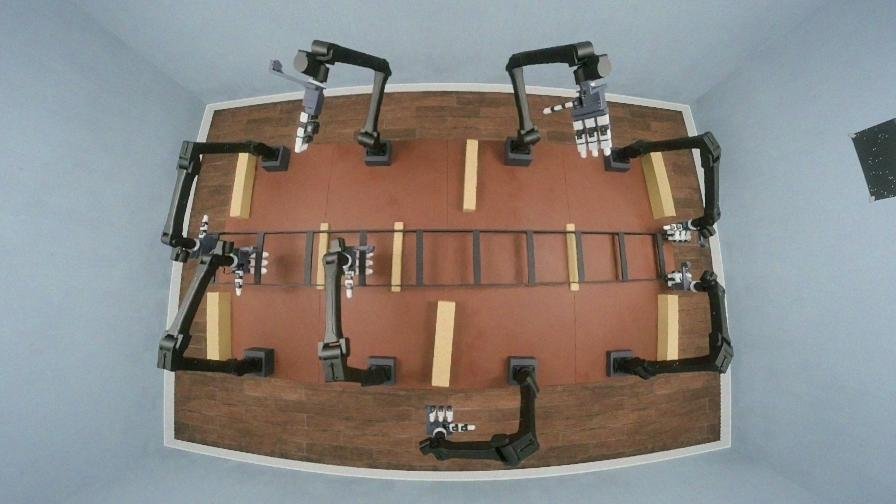

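Request:
move(
  arm4={"joints": {"joint2_rad": 1.825, "joint4_rad": -1.45}, "min_time_s": 3},
  arm5={"joints": {"joint2_rad": 1.665, "joint4_rad": -1.30}, "min_time_s": 3},
  arm6={"joints": {"joint2_rad": 1.71, "joint4_rad": -1.32}, "min_time_s": 3},
  arm7={"target": [-0.02, -0.65, 0.775, 0, 0, 1, 0], "speed": 0.08},
  cameras=["cam_high"],
)

Request:
zoom_image(
  camera="cam_high",
  region=[380, 220, 560, 400],
)

Scene clock: 223.73 s.
Joint torques (N m): arm1=[-1.49 -19.49 7.94 0.27 -0.06 -0.11] | arm2=[0.38 0.32 8.06 2.4 -0.06 -0.13] | arm3=[0.91 1.14 10.56 2.25 0.02 -0.04] | arm4=[0.79 -40.59 14.08 -0.03 1.02 0.01] | arm5=[0.91 -37.71 14.53 -0.12 0.92 0.08] | arm6=[-1.61 -32.09 11.55 -0.18 1.11 -0.01] | arm7=[-2.43 -16.21 5.33 0.44 0.78 -0.25] | arm8=[-0.38 -13.8 8.03 0.57 0.11 0.07]
Heat: arm1: hottest joint3_rad 34 °C; arm2: hottest joint3_rad 38 °C; arm3: hottest joint3_rad 41 °C; arm4: hottest joint2_rad 49 °C; arm5: hottest joint2_rad 42 °C; arm6: hottest joint2_rad 45 °C; arm7: hottest joint3_rad 36 °C; arm8: hottest joint3_rad 38 °C.
move: arm4 time_out; arm5 time_out; arm6 time_out; arm7 off_target
Joint velocities: within noise
arm1, arm2, arm3, arm8: as last shown
arm1.joint_positions: joint1_rad=+0.609 joint2_rad=+2.016 joint3_rad=+1.507 joint4_rad=-1.017 joint5_rad=+0.002 joint6_rad=+0.600 hand_index_mcp=-0.387 hand_index_abd=+0.000 hand_index_pip=-0.609 hand_index_dip=-0.528 hand_middle_mcp=-0.376 hand_middle_abd=+0.000 hand_middle_pip=-0.624 hand_middle_dip=-0.515 hand_ring_mcp=-0.375 hand_ring_abd=+0.000 hand_ring_pip=-0.624 hand_ring_dip=-0.513 hand_thumb_cmc=+0.715 hand_thumb_axl=+0.677 hand_thumb_mcp=+0.221 hand_thumb_ipl=+0.168 hand_current_limit=+0.400 hand_speed=-0.600
arm1.hand: x=+1.4498 y=+0.0709 z=+0.7996 quat_wxyz=(+0.021, +1.000, +0.000, +0.011) (m; scene frame)
arm4.joint_positions: joint1_rad=-0.223 joint2_rad=+2.046 joint3_rad=+1.973 joint4_rad=-1.432 joint5_rad=-0.029 joint6_rad=+1.305 hand_index_mcp=+0.736 hand_index_abd=+0.008 hand_index_pip=-0.846 hand_index_dip=+0.562 hand_middle_mcp=+0.751 hand_middle_abd=+0.021 hand_middle_pip=-0.833 hand_middle_dip=+0.569 hand_ring_mcp=+0.761 hand_ring_abd=+0.024 hand_ring_pip=-0.805 hand_ring_dip=+0.573 hand_thumb_cmc=+0.714 hand_thumb_axl=+0.677 hand_thumb_mcp=+0.222 hand_thumb_ipl=+0.168 hand_current_limit=+0.780 hand_speed=-0.600
arm4.joint_status: joint2_rad time_out (moved -0.051 of -0.272); the others done
arm4.hand_state: blocked,goal,blocked,goal,blocked,blocked,blocked,goal,blocked,blocked,blocked,blocked,goal,goal,goal,goal
arm4.index_mcp_current_ma: 162
arm4.index_abd_current_ma: 26
arm4.index_pip_current_ma: 231
arm4.index_dip_current_ma: 44
arm4.middle_mcp_current_ma: 233
arm4.middle_abd_current_ma: 74
arm4.middle_pip_current_ma: 291
arm4.middle_dip_current_ma: 77
arm4.ring_mcp_current_ma: 285
arm4.ring_abd_current_ma: 85
arm4.ring_pip_current_ma: 429
arm4.ring_dip_current_ma: 92
arm4.thumb_cmc_current_ma: 0
arm4.thumb_axl_current_ma: -3
arm4.thumb_mcp_current_ma: -17
arm4.thumb_ipl_current_ma: -1
arm4.hand_goal_index_mcp: 0.700
arm4.hand_goal_index_abd: 0.000
arm4.hand_goal_index_pip: -0.900
arm4.hand_goal_index_dip: 0.550
arm4.hand_goal_middle_mcp: 0.700
arm4.hand_goal_middle_abd: 0.000
arm4.hand_goal_middle_pip: -0.900
arm4.hand_goal_middle_dip: 0.550
arm4.hand_goal_ring_mcp: 0.700
arm4.hand_goal_ring_abd: 0.000
arm4.hand_goal_ring_pip: -0.900
arm4.hand_goal_ring_dip: 0.550
arm4.hand_goal_thumb_cmc: 0.714
arm4.hand_goal_thumb_axl: 0.678
arm4.hand_goal_thumb_mcp: 0.226
arm4.hand_goal_thumb_ipl: 0.168
arm4.on_its_own: joint2_rad reads +2.046 and still pushes toward +1.825 since a time_out
arm4.hand: x=-1.3988 y=+0.0455 z=+0.9596 quat_wxyz=(+0.017, +0.714, -0.699, +0.033) (m; scene frame)
arm4.hand_target: x=-1.4063 y=+0.0621 z=+1.1342 quat_wxyz=(+0.144, +0.696, -0.696, +0.097) (m; scene frame)
arm4.hand_status: not commanded
arm5.joint_positions: joint1_rad=-0.107 joint2_rad=+1.854 joint3_rad=+1.644 joint4_rad=-1.288 joint5_rad=-0.026 joint6_rad=+1.478 hand_index_mcp=+0.728 hand_index_abd=+0.018 hand_index_pip=-0.848 hand_index_dip=+0.563 hand_middle_mcp=+0.735 hand_middle_abd=+0.015 hand_middle_pip=-0.824 hand_middle_dip=+0.570 hand_ring_mcp=+0.762 hand_ring_abd=+0.019 hand_ring_pip=-0.814 hand_ring_dip=+0.573 hand_thumb_cmc=+0.715 hand_thumb_axl=+0.677 hand_thumb_mcp=+0.222 hand_thumb_ipl=+0.168 hand_current_limit=+0.780 hand_speed=-0.600
arm5.joint_status: joint2_rad time_out (moved -0.056 of -0.244); the others done
arm5.hand_state: blocked,goal,blocked,goal,blocked,goal,blocked,blocked,blocked,goal,blocked,blocked,goal,goal,goal,goal
arm5.index_mcp_current_ma: 123
arm5.index_abd_current_ma: 23
arm5.index_pip_current_ma: 125
arm5.index_dip_current_ma: 19
arm5.middle_mcp_current_ma: 147
arm5.middle_abd_current_ma: 20
arm5.middle_pip_current_ma: 215
arm5.middle_dip_current_ma: 34
arm5.ring_mcp_current_ma: 256
arm5.ring_abd_current_ma: 26
arm5.ring_pip_current_ma: 255
arm5.ring_dip_current_ma: 41
arm5.thumb_cmc_current_ma: 0
arm5.thumb_axl_current_ma: 0
arm5.thumb_mcp_current_ma: -5
arm5.thumb_ipl_current_ma: 0
arm5.hand_goal_index_mcp: 0.680
arm5.hand_goal_index_abd: 0.000
arm5.hand_goal_index_pip: -0.900
arm5.hand_goal_index_dip: 0.550
arm5.hand_goal_middle_mcp: 0.680
arm5.hand_goal_middle_abd: 0.000
arm5.hand_goal_middle_pip: -0.900
arm5.hand_goal_middle_dip: 0.550
arm5.hand_goal_ring_mcp: 0.680
arm5.hand_goal_ring_abd: 0.000
arm5.hand_goal_ring_pip: -0.900
arm5.hand_goal_ring_dip: 0.550
arm5.hand_goal_thumb_cmc: 0.714
arm5.hand_goal_thumb_axl: 0.678
arm5.hand_goal_thumb_mcp: 0.226
arm5.hand_goal_thumb_ipl: 0.168
arm5.on_its_own: joint2_rad reads +1.854 and still pushes toward +1.665 since a time_out
arm5.hand: x=-1.0038 y=-0.0982 z=+0.9503 quat_wxyz=(-0.034, +0.709, +0.704, +0.022) (m; scene frame)
arm5.hand_target: x=-1.0047 y=-0.0986 z=+1.0821 quat_wxyz=(-0.104, +0.698, +0.698, +0.120) (m; scene frame)
arm5.hand_status: not commanded
arm6.joint_positions: joint1_rad=+0.188 joint2_rad=+1.916 joint3_rad=+1.705 joint4_rad=-1.304 joint5_rad=-0.009 joint6_rad=+1.751 hand_index_mcp=+0.689 hand_index_abd=+0.001 hand_index_pip=-0.890 hand_index_dip=+0.554 hand_middle_mcp=+0.700 hand_middle_abd=+0.004 hand_middle_pip=-0.887 hand_middle_dip=+0.553 hand_ring_mcp=+0.722 hand_ring_abd=+0.016 hand_ring_pip=-0.891 hand_ring_dip=+0.553 hand_thumb_cmc=+0.713 hand_thumb_axl=+0.677 hand_thumb_mcp=+0.223 hand_thumb_ipl=+0.168 hand_current_limit=+0.780 hand_speed=-0.600
arm6.joint_status: joint2_rad time_out (moved -0.042 of -0.248); the others done
arm6.hand_state: goal,goal,goal,goal,blocked,goal,goal,goal,blocked,goal,goal,goal,goal,goal,goal,goal
arm6.index_mcp_current_ma: 20
arm6.index_abd_current_ma: 2
arm6.index_pip_current_ma: 21
arm6.index_dip_current_ma: 6
arm6.middle_mcp_current_ma: 56
arm6.middle_abd_current_ma: 7
arm6.middle_pip_current_ma: 31
arm6.middle_dip_current_ma: 5
arm6.ring_mcp_current_ma: 138
arm6.ring_abd_current_ma: 34
arm6.ring_pip_current_ma: 18
arm6.ring_dip_current_ma: 6
arm6.thumb_cmc_current_ma: -1
arm6.thumb_axl_current_ma: -1
arm6.thumb_mcp_current_ma: -6
arm6.thumb_ipl_current_ma: 0
arm6.hand_goal_index_mcp: 0.680
arm6.hand_goal_index_abd: 0.000
arm6.hand_goal_index_pip: -0.900
arm6.hand_goal_index_dip: 0.550
arm6.hand_goal_middle_mcp: 0.680
arm6.hand_goal_middle_abd: 0.000
arm6.hand_goal_middle_pip: -0.900
arm6.hand_goal_middle_dip: 0.550
arm6.hand_goal_ring_mcp: 0.680
arm6.hand_goal_ring_abd: 0.000
arm6.hand_goal_ring_pip: -0.900
arm6.hand_goal_ring_dip: 0.550
arm6.hand_goal_thumb_cmc: 0.714
arm6.hand_goal_thumb_axl: 0.678
arm6.hand_goal_thumb_mcp: 0.226
arm6.hand_goal_thumb_ipl: 0.168
arm6.on_its_own: joint2_rad reads +1.916 and still pushes toward +1.710 since a time_out
arm6.hand: x=-0.4072 y=-0.0832 z=+0.9074 quat_wxyz=(-0.025, +0.702, +0.711, +0.013) (m; scene frame)
arm6.hand_target: x=-0.3981 y=-0.0854 z=+1.0433 quat_wxyz=(-0.120, +0.700, +0.698, +0.092) (m; scene frame)
arm6.hand_status: not commanded
arm7.joint_positions: joint1_rad=+1.839 joint2_rad=+1.804 joint3_rad=+1.114 joint4_rad=-0.894 joint5_rad=-0.007 joint6_rad=+1.798 hand_index_mcp=-0.384 hand_index_abd=-0.001 hand_index_pip=-0.619 hand_index_dip=-0.504 hand_middle_mcp=-0.378 hand_middle_abd=+0.001 hand_middle_pip=-0.621 hand_middle_dip=-0.502 hand_ring_mcp=-0.380 hand_ring_abd=+0.001 hand_ring_pip=-0.619 hand_ring_dip=-0.502 hand_thumb_cmc=+0.713 hand_thumb_axl=+0.677 hand_thumb_mcp=+0.223 hand_thumb_ipl=+0.168 hand_current_limit=+0.400 hand_speed=-0.600
arm7.joint_status: not commanded
arm7.hand_state: blocked,goal,blocked,blocked,blocked,goal,blocked,blocked,blocked,goal,blocked,blocked,goal,goal,goal,goal
arm7.index_mcp_current_ma: 127
arm7.index_abd_current_ma: -2
arm7.index_pip_current_ma: 97
arm7.index_dip_current_ma: 79
arm7.middle_mcp_current_ma: 149
arm7.middle_abd_current_ma: 1
arm7.middle_pip_current_ma: 90
arm7.middle_dip_current_ma: 85
arm7.ring_mcp_current_ma: 142
arm7.ring_abd_current_ma: 1
arm7.ring_pip_current_ma: 97
arm7.ring_dip_current_ma: 86
arm7.thumb_cmc_current_ma: -2
arm7.thumb_axl_current_ma: -1
arm7.thumb_mcp_current_ma: -8
arm7.thumb_ipl_current_ma: -1
arm7.hand_goal_index_mcp: -0.420
arm7.hand_goal_index_abd: 0.000
arm7.hand_goal_index_pip: -0.650
arm7.hand_goal_index_dip: -0.530
arm7.hand_goal_middle_mcp: -0.420
arm7.hand_goal_middle_abd: 0.000
arm7.hand_goal_middle_pip: -0.650
arm7.hand_goal_middle_dip: -0.530
arm7.hand_goal_ring_mcp: -0.420
arm7.hand_goal_ring_abd: 0.000
arm7.hand_goal_ring_pip: -0.650
arm7.hand_goal_ring_dip: -0.530
arm7.hand_goal_thumb_cmc: 0.714
arm7.hand_goal_thumb_axl: 0.678
arm7.hand_goal_thumb_mcp: 0.226
arm7.hand_goal_thumb_ipl: 0.168
arm7.hand: x=-0.0135 y=-0.6662 z=+0.7684 quat_wxyz=(+0.012, +0.003, +1.000, -0.006) (m; scene frame)
arm7.hand_target: x=-0.0195 y=-0.6502 z=+0.7749 quat_wxyz=(+0.000, +0.000, +1.000, +0.001) (m; scene frame)
arm7.hand_status: off_target (0.019 m and 1.6 deg from the pose sent, 0.180 m and 2.1 deg at the start)
arm8.joint_positions: joint1_rad=-0.715 joint2_rad=+2.013 joint3_rad=+1.561 joint4_rad=-1.073 joint5_rad=-0.005 joint6_rad=-0.714 hand_index_mcp=-0.389 hand_index_abd=+0.001 hand_index_pip=-0.607 hand_index_dip=-0.529 hand_middle_mcp=-0.394 hand_middle_abd=+0.001 hand_middle_pip=-0.598 hand_middle_dip=-0.537 hand_ring_mcp=-0.437 hand_ring_abd=+0.001 hand_ring_pip=-0.544 hand_ring_dip=-0.593 hand_thumb_cmc=+0.715 hand_thumb_axl=+0.677 hand_thumb_mcp=+0.222 hand_thumb_ipl=+0.168 hand_current_limit=+0.400 hand_speed=-0.600
arm8.hand: x=+1.4601 y=-0.1156 z=+0.7917 quat_wxyz=(+0.011, +0.004, +1.000, +0.017) (m; scene frame)
arm8.hand_target: x=+1.4504 y=-0.1183 z=+0.7689 quat_wxyz=(+0.000, +0.000, +1.000, +0.000) (m; scene frame)
pictures: cam_high

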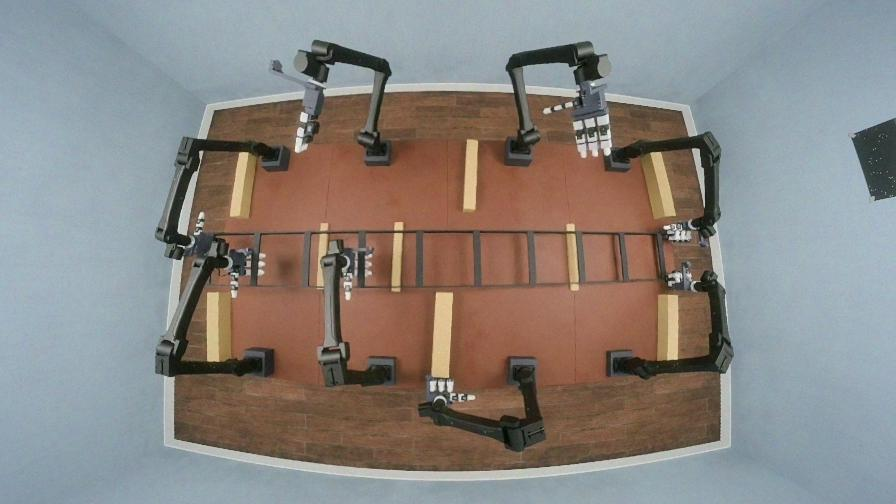

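Scaled by 2.800 from the camera's 896x504 image, which has a finer 1280x720 frame.

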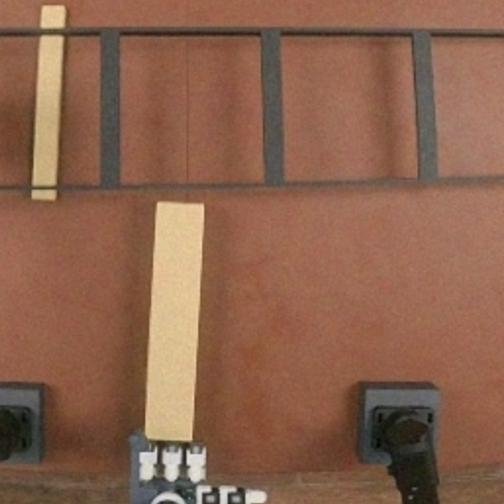

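Request:
move(
  arm4={"joints": {"joint2_rad": 1.80, "joint4_rad": -1.51}, "min_time_s": 2},
  arm5={"joints": {"joint2_rad": 1.64, "joint4_rad": -1.37}, "min_time_s": 2},
  arm6={"joints": {"joint2_rad": 1.69, "joint4_rad": -1.37}, "min_time_s": 2},
  arm7={"target": [-0.02, -0.61, 0.775, 0, 0, 1, 0], "speed": 0.05},
  cameras=["cam_high"],
)

Request:
move(
  arm7={"target": [-0.01, -0.48, 0.775, 0, 0, 1, 0], "speed": 0.08},
  cameras=["cam_high", "arm6_cam_wrist"],
)

Request:
zoom_image(
  camera="cam_high",
  region=[380, 200, 560, 380],
)

Scene clock: 230.70 s.
Joint torques (N m): arm1=[-1.44 -19.37 7.95 0.28 -0.11 -0.11] | arm2=[0.32 0.32 8.05 2.41 -0.06 -0.12] | arm3=[0.91 1.32 10.41 2.58 0.06 -0.07] | arm4=[0.91 -39.94 14.09 -1.01 1.02 0.07] | arm5=[1.38 -36.89 14.54 -1.02 0.89 0.15] | arm6=[-1.61 -31.85 11.55 -0.84 1.11 0.03] | arm7=[-3.19 -15.97 5.34 0.47 0.84 -0.23] | arm8=[-0.38 -13.63 8.03 0.57 0.1 0.06]
Heat: arm1: hottest joint3_rad 34 °C; arm2: hottest joint3_rad 38 °C; arm3: hottest joint3_rad 41 °C; arm4: hottest joint2_rad 50 °C; arm5: hottest joint2_rad 44 °C; arm6: hottest joint2_rad 48 °C; arm7: hottest joint3_rad 35 °C; arm8: hottest joint3_rad 38 °C.
move: arm4 time_out; arm5 time_out; arm6 time_out; arm7 off_target
Joint velocities: within noise
arm1.joint_positions: joint1_rad=+0.609 joint2_rad=+2.016 joint3_rad=+1.507 joint4_rad=-1.017 joint5_rad=+0.004 joint6_rad=+0.600 hand_index_mcp=-0.387 hand_index_abd=+0.000 hand_index_pip=-0.609 hand_index_dip=-0.528 hand_middle_mcp=-0.376 hand_middle_abd=+0.000 hand_middle_pip=-0.624 hand_middle_dip=-0.515 hand_ring_mcp=-0.375 hand_ring_abd=+0.000 hand_ring_pip=-0.624 hand_ring_dip=-0.513 hand_thumb_cmc=+0.715 hand_thumb_axl=+0.677 hand_thumb_mcp=+0.221 hand_thumb_ipl=+0.168 hand_current_limit=+0.400 hand_speed=-0.600
arm1.joint_status: not commanded
arm1.hand_state: blocked,goal,blocked,blocked,blocked,goal,blocked,blocked,blocked,goal,blocked,blocked,goal,goal,goal,goal
arm1.index_mcp_current_ma: 133
arm1.index_abd_current_ma: 1
arm1.index_pip_current_ma: 291
arm1.index_dip_current_ma: 77
arm1.middle_mcp_current_ma: 181
arm1.middle_abd_current_ma: 1
arm1.middle_pip_current_ma: 223
arm1.middle_dip_current_ma: 133
arm1.ring_mcp_current_ma: 185
arm1.ring_abd_current_ma: 1
arm1.ring_pip_current_ma: 221
arm1.ring_dip_current_ma: 139
arm1.thumb_cmc_current_ma: 2
arm1.thumb_axl_current_ma: -2
arm1.thumb_mcp_current_ma: -18
arm1.thumb_ipl_current_ma: -1
arm1.hand_goal_index_mcp: -0.420
arm1.hand_goal_index_abd: 0.000
arm1.hand_goal_index_pip: -0.680
arm1.hand_goal_index_dip: -0.550
arm1.hand_goal_middle_mcp: -0.420
arm1.hand_goal_middle_abd: 0.000
arm1.hand_goal_middle_pip: -0.680
arm1.hand_goal_middle_dip: -0.550
arm1.hand_goal_ring_mcp: -0.420
arm1.hand_goal_ring_abd: 0.000
arm1.hand_goal_ring_pip: -0.680
arm1.hand_goal_ring_dip: -0.550
arm1.hand_goal_thumb_cmc: 0.714
arm1.hand_goal_thumb_axl: 0.678
arm1.hand_goal_thumb_mcp: 0.226
arm1.hand_goal_thumb_ipl: 0.168
arm1.hand: x=+1.4497 y=+0.0707 z=+0.8002 quat_wxyz=(+0.021, +1.000, +0.000, +0.011) (m; scene frame)
arm1.hand_target: x=+1.4449 y=+0.0732 z=+0.7763 quat_wxyz=(+0.007, +1.000, +0.000, +0.005) (m; scene frame)
arm1.hand_status: not commanded
arm2, arm3: as last shown
arm4.joint_positions: joint1_rad=-0.225 joint2_rad=+2.018 joint3_rad=+1.973 joint4_rad=-1.463 joint5_rad=-0.029 joint6_rad=+1.299 hand_index_mcp=+0.736 hand_index_abd=+0.011 hand_index_pip=-0.843 hand_index_dip=+0.562 hand_middle_mcp=+0.751 hand_middle_abd=+0.021 hand_middle_pip=-0.832 hand_middle_dip=+0.570 hand_ring_mcp=+0.761 hand_ring_abd=+0.025 hand_ring_pip=-0.804 hand_ring_dip=+0.574 hand_thumb_cmc=+0.714 hand_thumb_axl=+0.677 hand_thumb_mcp=+0.222 hand_thumb_ipl=+0.168 hand_current_limit=+0.780 hand_speed=-0.600
arm4.joint_status: joint2_rad time_out (moved -0.028 of -0.246); the others done
arm4.hand_state: blocked,goal,blocked,goal,blocked,blocked,blocked,blocked,blocked,blocked,blocked,blocked,goal,goal,goal,goal
arm4.index_mcp_current_ma: 162
arm4.index_abd_current_ma: 35
arm4.index_pip_current_ma: 245
arm4.index_dip_current_ma: 48
arm4.middle_mcp_current_ma: 234
arm4.middle_abd_current_ma: 74
arm4.middle_pip_current_ma: 300
arm4.middle_dip_current_ma: 80
arm4.ring_mcp_current_ma: 286
arm4.ring_abd_current_ma: 86
arm4.ring_pip_current_ma: 436
arm4.ring_dip_current_ma: 95
arm4.thumb_cmc_current_ma: 0
arm4.thumb_axl_current_ma: -3
arm4.thumb_mcp_current_ma: -17
arm4.thumb_ipl_current_ma: -1
arm4.hand_goal_index_mcp: 0.700
arm4.hand_goal_index_abd: 0.000
arm4.hand_goal_index_pip: -0.900
arm4.hand_goal_index_dip: 0.550
arm4.hand_goal_middle_mcp: 0.700
arm4.hand_goal_middle_abd: 0.000
arm4.hand_goal_middle_pip: -0.900
arm4.hand_goal_middle_dip: 0.550
arm4.hand_goal_ring_mcp: 0.700
arm4.hand_goal_ring_abd: 0.000
arm4.hand_goal_ring_pip: -0.900
arm4.hand_goal_ring_dip: 0.550
arm4.hand_goal_thumb_cmc: 0.714
arm4.hand_goal_thumb_axl: 0.678
arm4.hand_goal_thumb_mcp: 0.226
arm4.hand_goal_thumb_ipl: 0.168
arm4.on_its_own: joint2_rad reads +2.018 and still pushes toward +1.800 since a time_out
arm4.hand: x=-1.3984 y=+0.0542 z=+0.9768 quat_wxyz=(+0.016, +0.715, -0.698, +0.033) (m; scene frame)
arm4.hand_target: x=-1.4017 y=+0.0808 z=+1.1447 quat_wxyz=(+0.130, +0.698, -0.698, +0.088) (m; scene frame)
arm4.hand_status: not commanded
arm5.joint_positions: joint1_rad=-0.111 joint2_rad=+1.825 joint3_rad=+1.644 joint4_rad=-1.337 joint5_rad=-0.025 joint6_rad=+1.472 hand_index_mcp=+0.732 hand_index_abd=+0.018 hand_index_pip=-0.840 hand_index_dip=+0.567 hand_middle_mcp=+0.735 hand_middle_abd=+0.015 hand_middle_pip=-0.819 hand_middle_dip=+0.573 hand_ring_mcp=+0.762 hand_ring_abd=+0.019 hand_ring_pip=-0.814 hand_ring_dip=+0.573 hand_thumb_cmc=+0.715 hand_thumb_axl=+0.677 hand_thumb_mcp=+0.222 hand_thumb_ipl=+0.168 hand_current_limit=+0.780 hand_speed=-0.600
arm5.joint_status: joint2_rad time_out (moved -0.029 of -0.214); the others done
arm5.hand_state: blocked,goal,blocked,goal,blocked,goal,blocked,blocked,blocked,goal,blocked,blocked,goal,goal,goal,goal
arm5.index_mcp_current_ma: 139
arm5.index_abd_current_ma: 23
arm5.index_pip_current_ma: 153
arm5.index_dip_current_ma: 28
arm5.middle_mcp_current_ma: 149
arm5.middle_abd_current_ma: 20
arm5.middle_pip_current_ma: 234
arm5.middle_dip_current_ma: 41
arm5.ring_mcp_current_ma: 256
arm5.ring_abd_current_ma: 26
arm5.ring_pip_current_ma: 255
arm5.ring_dip_current_ma: 41
arm5.thumb_cmc_current_ma: 0
arm5.thumb_axl_current_ma: 0
arm5.thumb_mcp_current_ma: -5
arm5.thumb_ipl_current_ma: 0
arm5.hand_goal_index_mcp: 0.680
arm5.hand_goal_index_abd: 0.000
arm5.hand_goal_index_pip: -0.900
arm5.hand_goal_index_dip: 0.550
arm5.hand_goal_middle_mcp: 0.680
arm5.hand_goal_middle_abd: 0.000
arm5.hand_goal_middle_pip: -0.900
arm5.hand_goal_middle_dip: 0.550
arm5.hand_goal_ring_mcp: 0.680
arm5.hand_goal_ring_abd: 0.000
arm5.hand_goal_ring_pip: -0.900
arm5.hand_goal_ring_dip: 0.550
arm5.hand_goal_thumb_cmc: 0.714
arm5.hand_goal_thumb_axl: 0.678
arm5.hand_goal_thumb_mcp: 0.226
arm5.hand_goal_thumb_ipl: 0.168
arm5.on_its_own: joint2_rad reads +1.825 and still pushes toward +1.640 since a time_out
arm5.hand: x=-1.0025 y=-0.1112 z=+0.9660 quat_wxyz=(-0.028, +0.708, +0.705, +0.015) (m; scene frame)
arm5.hand_target: x=-1.0067 y=-0.1192 z=+1.0916 quat_wxyz=(-0.090, +0.700, +0.701, +0.103) (m; scene frame)
arm5.hand_status: not commanded
arm6.joint_positions: joint1_rad=+0.188 joint2_rad=+1.895 joint3_rad=+1.705 joint4_rad=-1.338 joint5_rad=-0.009 joint6_rad=+1.747 hand_index_mcp=+0.692 hand_index_abd=+0.001 hand_index_pip=-0.882 hand_index_dip=+0.554 hand_middle_mcp=+0.704 hand_middle_abd=+0.004 hand_middle_pip=-0.883 hand_middle_dip=+0.553 hand_ring_mcp=+0.724 hand_ring_abd=+0.015 hand_ring_pip=-0.890 hand_ring_dip=+0.553 hand_thumb_cmc=+0.713 hand_thumb_axl=+0.677 hand_thumb_mcp=+0.223 hand_thumb_ipl=+0.168 hand_current_limit=+0.780 hand_speed=-0.600
arm6.joint_status: joint2_rad time_out (moved -0.021 of -0.226); the others done
arm6.hand_state: goal,goal,goal,goal,blocked,goal,goal,goal,blocked,goal,goal,goal,goal,goal,goal,goal
arm6.index_mcp_current_ma: 31
arm6.index_abd_current_ma: 2
arm6.index_pip_current_ma: 46
arm6.index_dip_current_ma: 6
arm6.middle_mcp_current_ma: 68
arm6.middle_abd_current_ma: 7
arm6.middle_pip_current_ma: 43
arm6.middle_dip_current_ma: 5
arm6.ring_mcp_current_ma: 145
arm6.ring_abd_current_ma: 32
arm6.ring_pip_current_ma: 22
arm6.ring_dip_current_ma: 6
arm6.thumb_cmc_current_ma: -1
arm6.thumb_axl_current_ma: -1
arm6.thumb_mcp_current_ma: -6
arm6.thumb_ipl_current_ma: 0
arm6.hand_goal_index_mcp: 0.680
arm6.hand_goal_index_abd: 0.000
arm6.hand_goal_index_pip: -0.900
arm6.hand_goal_index_dip: 0.550
arm6.hand_goal_middle_mcp: 0.680
arm6.hand_goal_middle_abd: 0.000
arm6.hand_goal_middle_pip: -0.900
arm6.hand_goal_middle_dip: 0.550
arm6.hand_goal_ring_mcp: 0.680
arm6.hand_goal_ring_abd: 0.000
arm6.hand_goal_ring_pip: -0.900
arm6.hand_goal_ring_dip: 0.550
arm6.hand_goal_thumb_cmc: 0.714
arm6.hand_goal_thumb_axl: 0.678
arm6.hand_goal_thumb_mcp: 0.226
arm6.hand_goal_thumb_ipl: 0.168
arm6.on_its_own: joint2_rad reads +1.895 and still pushes toward +1.690 since a time_out
arm6.hand: x=-0.4055 y=-0.0913 z=+0.9198 quat_wxyz=(-0.020, +0.701, +0.713, +0.010) (m; scene frame)
arm6.hand_target: x=-0.3954 y=-0.1004 z=+1.0523 quat_wxyz=(-0.108, +0.701, +0.700, +0.084) (m; scene frame)
arm6.hand_status: not commanded
arm7.joint_positions: joint1_rad=+1.763 joint2_rad=+1.790 joint3_rad=+1.095 joint4_rad=-0.889 joint5_rad=-0.009 joint6_rad=+1.711 hand_index_mcp=-0.384 hand_index_abd=-0.001 hand_index_pip=-0.619 hand_index_dip=-0.504 hand_middle_mcp=-0.378 hand_middle_abd=+0.001 hand_middle_pip=-0.621 hand_middle_dip=-0.502 hand_ring_mcp=-0.380 hand_ring_abd=+0.001 hand_ring_pip=-0.619 hand_ring_dip=-0.502 hand_thumb_cmc=+0.713 hand_thumb_axl=+0.677 hand_thumb_mcp=+0.223 hand_thumb_ipl=+0.168 hand_current_limit=+0.400 hand_speed=-0.600
arm7.joint_status: not commanded
arm7.hand_state: blocked,goal,blocked,blocked,blocked,goal,blocked,blocked,blocked,goal,blocked,blocked,goal,goal,goal,goal
arm7.index_mcp_current_ma: 127
arm7.index_abd_current_ma: -1
arm7.index_pip_current_ma: 98
arm7.index_dip_current_ma: 78
arm7.middle_mcp_current_ma: 149
arm7.middle_abd_current_ma: 2
arm7.middle_pip_current_ma: 90
arm7.middle_dip_current_ma: 85
arm7.ring_mcp_current_ma: 142
arm7.ring_abd_current_ma: 1
arm7.ring_pip_current_ma: 97
arm7.ring_dip_current_ma: 86
arm7.thumb_cmc_current_ma: -2
arm7.thumb_axl_current_ma: -1
arm7.thumb_mcp_current_ma: -8
arm7.thumb_ipl_current_ma: -1
arm7.hand_goal_index_mcp: -0.420
arm7.hand_goal_index_abd: 0.000
arm7.hand_goal_index_pip: -0.650
arm7.hand_goal_index_dip: -0.530
arm7.hand_goal_middle_mcp: -0.420
arm7.hand_goal_middle_abd: 0.000
arm7.hand_goal_middle_pip: -0.650
arm7.hand_goal_middle_dip: -0.530
arm7.hand_goal_ring_mcp: -0.420
arm7.hand_goal_ring_abd: 0.000
arm7.hand_goal_ring_pip: -0.650
arm7.hand_goal_ring_dip: -0.530
arm7.hand_goal_thumb_cmc: 0.714
arm7.hand_goal_thumb_axl: 0.678
arm7.hand_goal_thumb_mcp: 0.226
arm7.hand_goal_thumb_ipl: 0.168
arm7.hand: x=-0.0147 y=-0.6306 z=+0.7682 quat_wxyz=(+0.012, -0.003, +1.000, -0.007) (m; scene frame)
arm7.hand_target: x=-0.0194 y=-0.6105 z=+0.7750 quat_wxyz=(+0.000, +0.000, +1.000, +0.001) (m; scene frame)
arm7.hand_status: off_target (0.022 m and 1.7 deg from the pose sent, 0.057 m and 1.6 deg at the start)
arm8.joint_positions: joint1_rad=-0.715 joint2_rad=+2.011 joint3_rad=+1.561 joint4_rad=-1.073 joint5_rad=-0.005 joint6_rad=-0.714 hand_index_mcp=-0.389 hand_index_abd=+0.001 hand_index_pip=-0.607 hand_index_dip=-0.529 hand_middle_mcp=-0.394 hand_middle_abd=+0.001 hand_middle_pip=-0.598 hand_middle_dip=-0.537 hand_ring_mcp=-0.438 hand_ring_abd=+0.001 hand_ring_pip=-0.544 hand_ring_dip=-0.593 hand_thumb_cmc=+0.715 hand_thumb_axl=+0.677 hand_thumb_mcp=+0.222 hand_thumb_ipl=+0.168 hand_current_limit=+0.400 hand_speed=-0.600
arm8.joint_status: not commanded
arm8.hand_state: blocked,goal,blocked,blocked,blocked,goal,blocked,goal,goal,goal,blocked,goal,goal,goal,goal,goal
arm8.index_mcp_current_ma: 100
arm8.index_abd_current_ma: 1
arm8.index_pip_current_ma: 259
arm8.index_dip_current_ma: 59
arm8.middle_mcp_current_ma: 82
arm8.middle_abd_current_ma: 2
arm8.middle_pip_current_ma: 301
arm8.middle_dip_current_ma: 33
arm8.ring_mcp_current_ma: 33
arm8.ring_abd_current_ma: 2
arm8.ring_pip_current_ma: 276
arm8.ring_dip_current_ma: 16
arm8.thumb_cmc_current_ma: 1
arm8.thumb_axl_current_ma: -1
arm8.thumb_mcp_current_ma: -11
arm8.thumb_ipl_current_ma: 0
arm8.hand_goal_index_mcp: -0.420
arm8.hand_goal_index_abd: 0.000
arm8.hand_goal_index_pip: -0.680
arm8.hand_goal_index_dip: -0.550
arm8.hand_goal_middle_mcp: -0.420
arm8.hand_goal_middle_abd: 0.000
arm8.hand_goal_middle_pip: -0.680
arm8.hand_goal_middle_dip: -0.550
arm8.hand_goal_ring_mcp: -0.450
arm8.hand_goal_ring_abd: 0.000
arm8.hand_goal_ring_pip: -0.620
arm8.hand_goal_ring_dip: -0.600
arm8.hand_goal_thumb_cmc: 0.714
arm8.hand_goal_thumb_axl: 0.678
arm8.hand_goal_thumb_mcp: 0.226
arm8.hand_goal_thumb_ipl: 0.168
arm8.hand: x=+1.4603 y=-0.1156 z=+0.7927 quat_wxyz=(+0.011, +0.004, +1.000, +0.017) (m; scene frame)
arm8.hand_target: x=+1.4504 y=-0.1183 z=+0.7690 quat_wxyz=(+0.000, +0.000, +1.000, +0.000) (m; scene frame)
arm8.hand_status: not commanded
pictures: cam_high

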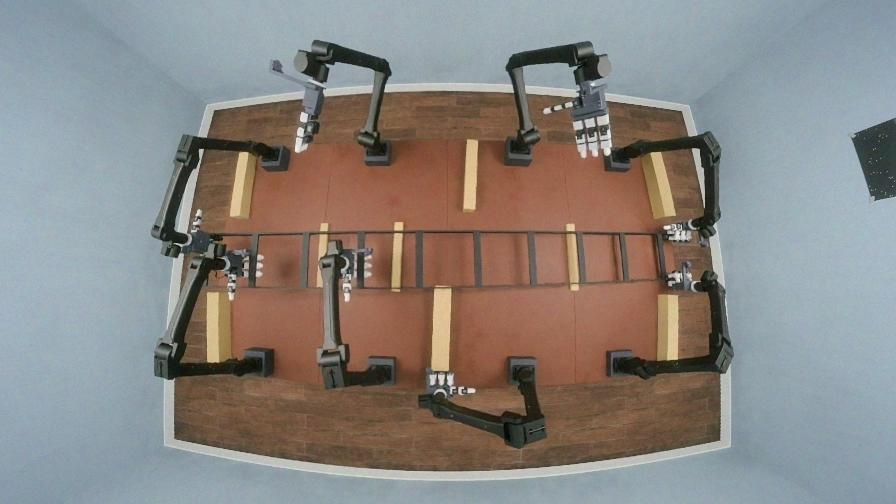

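not run: a stop came earlier in this reply.

Scaled by 2.800 from the camera's 896x504 image, which has a finer 1280x720 frame.

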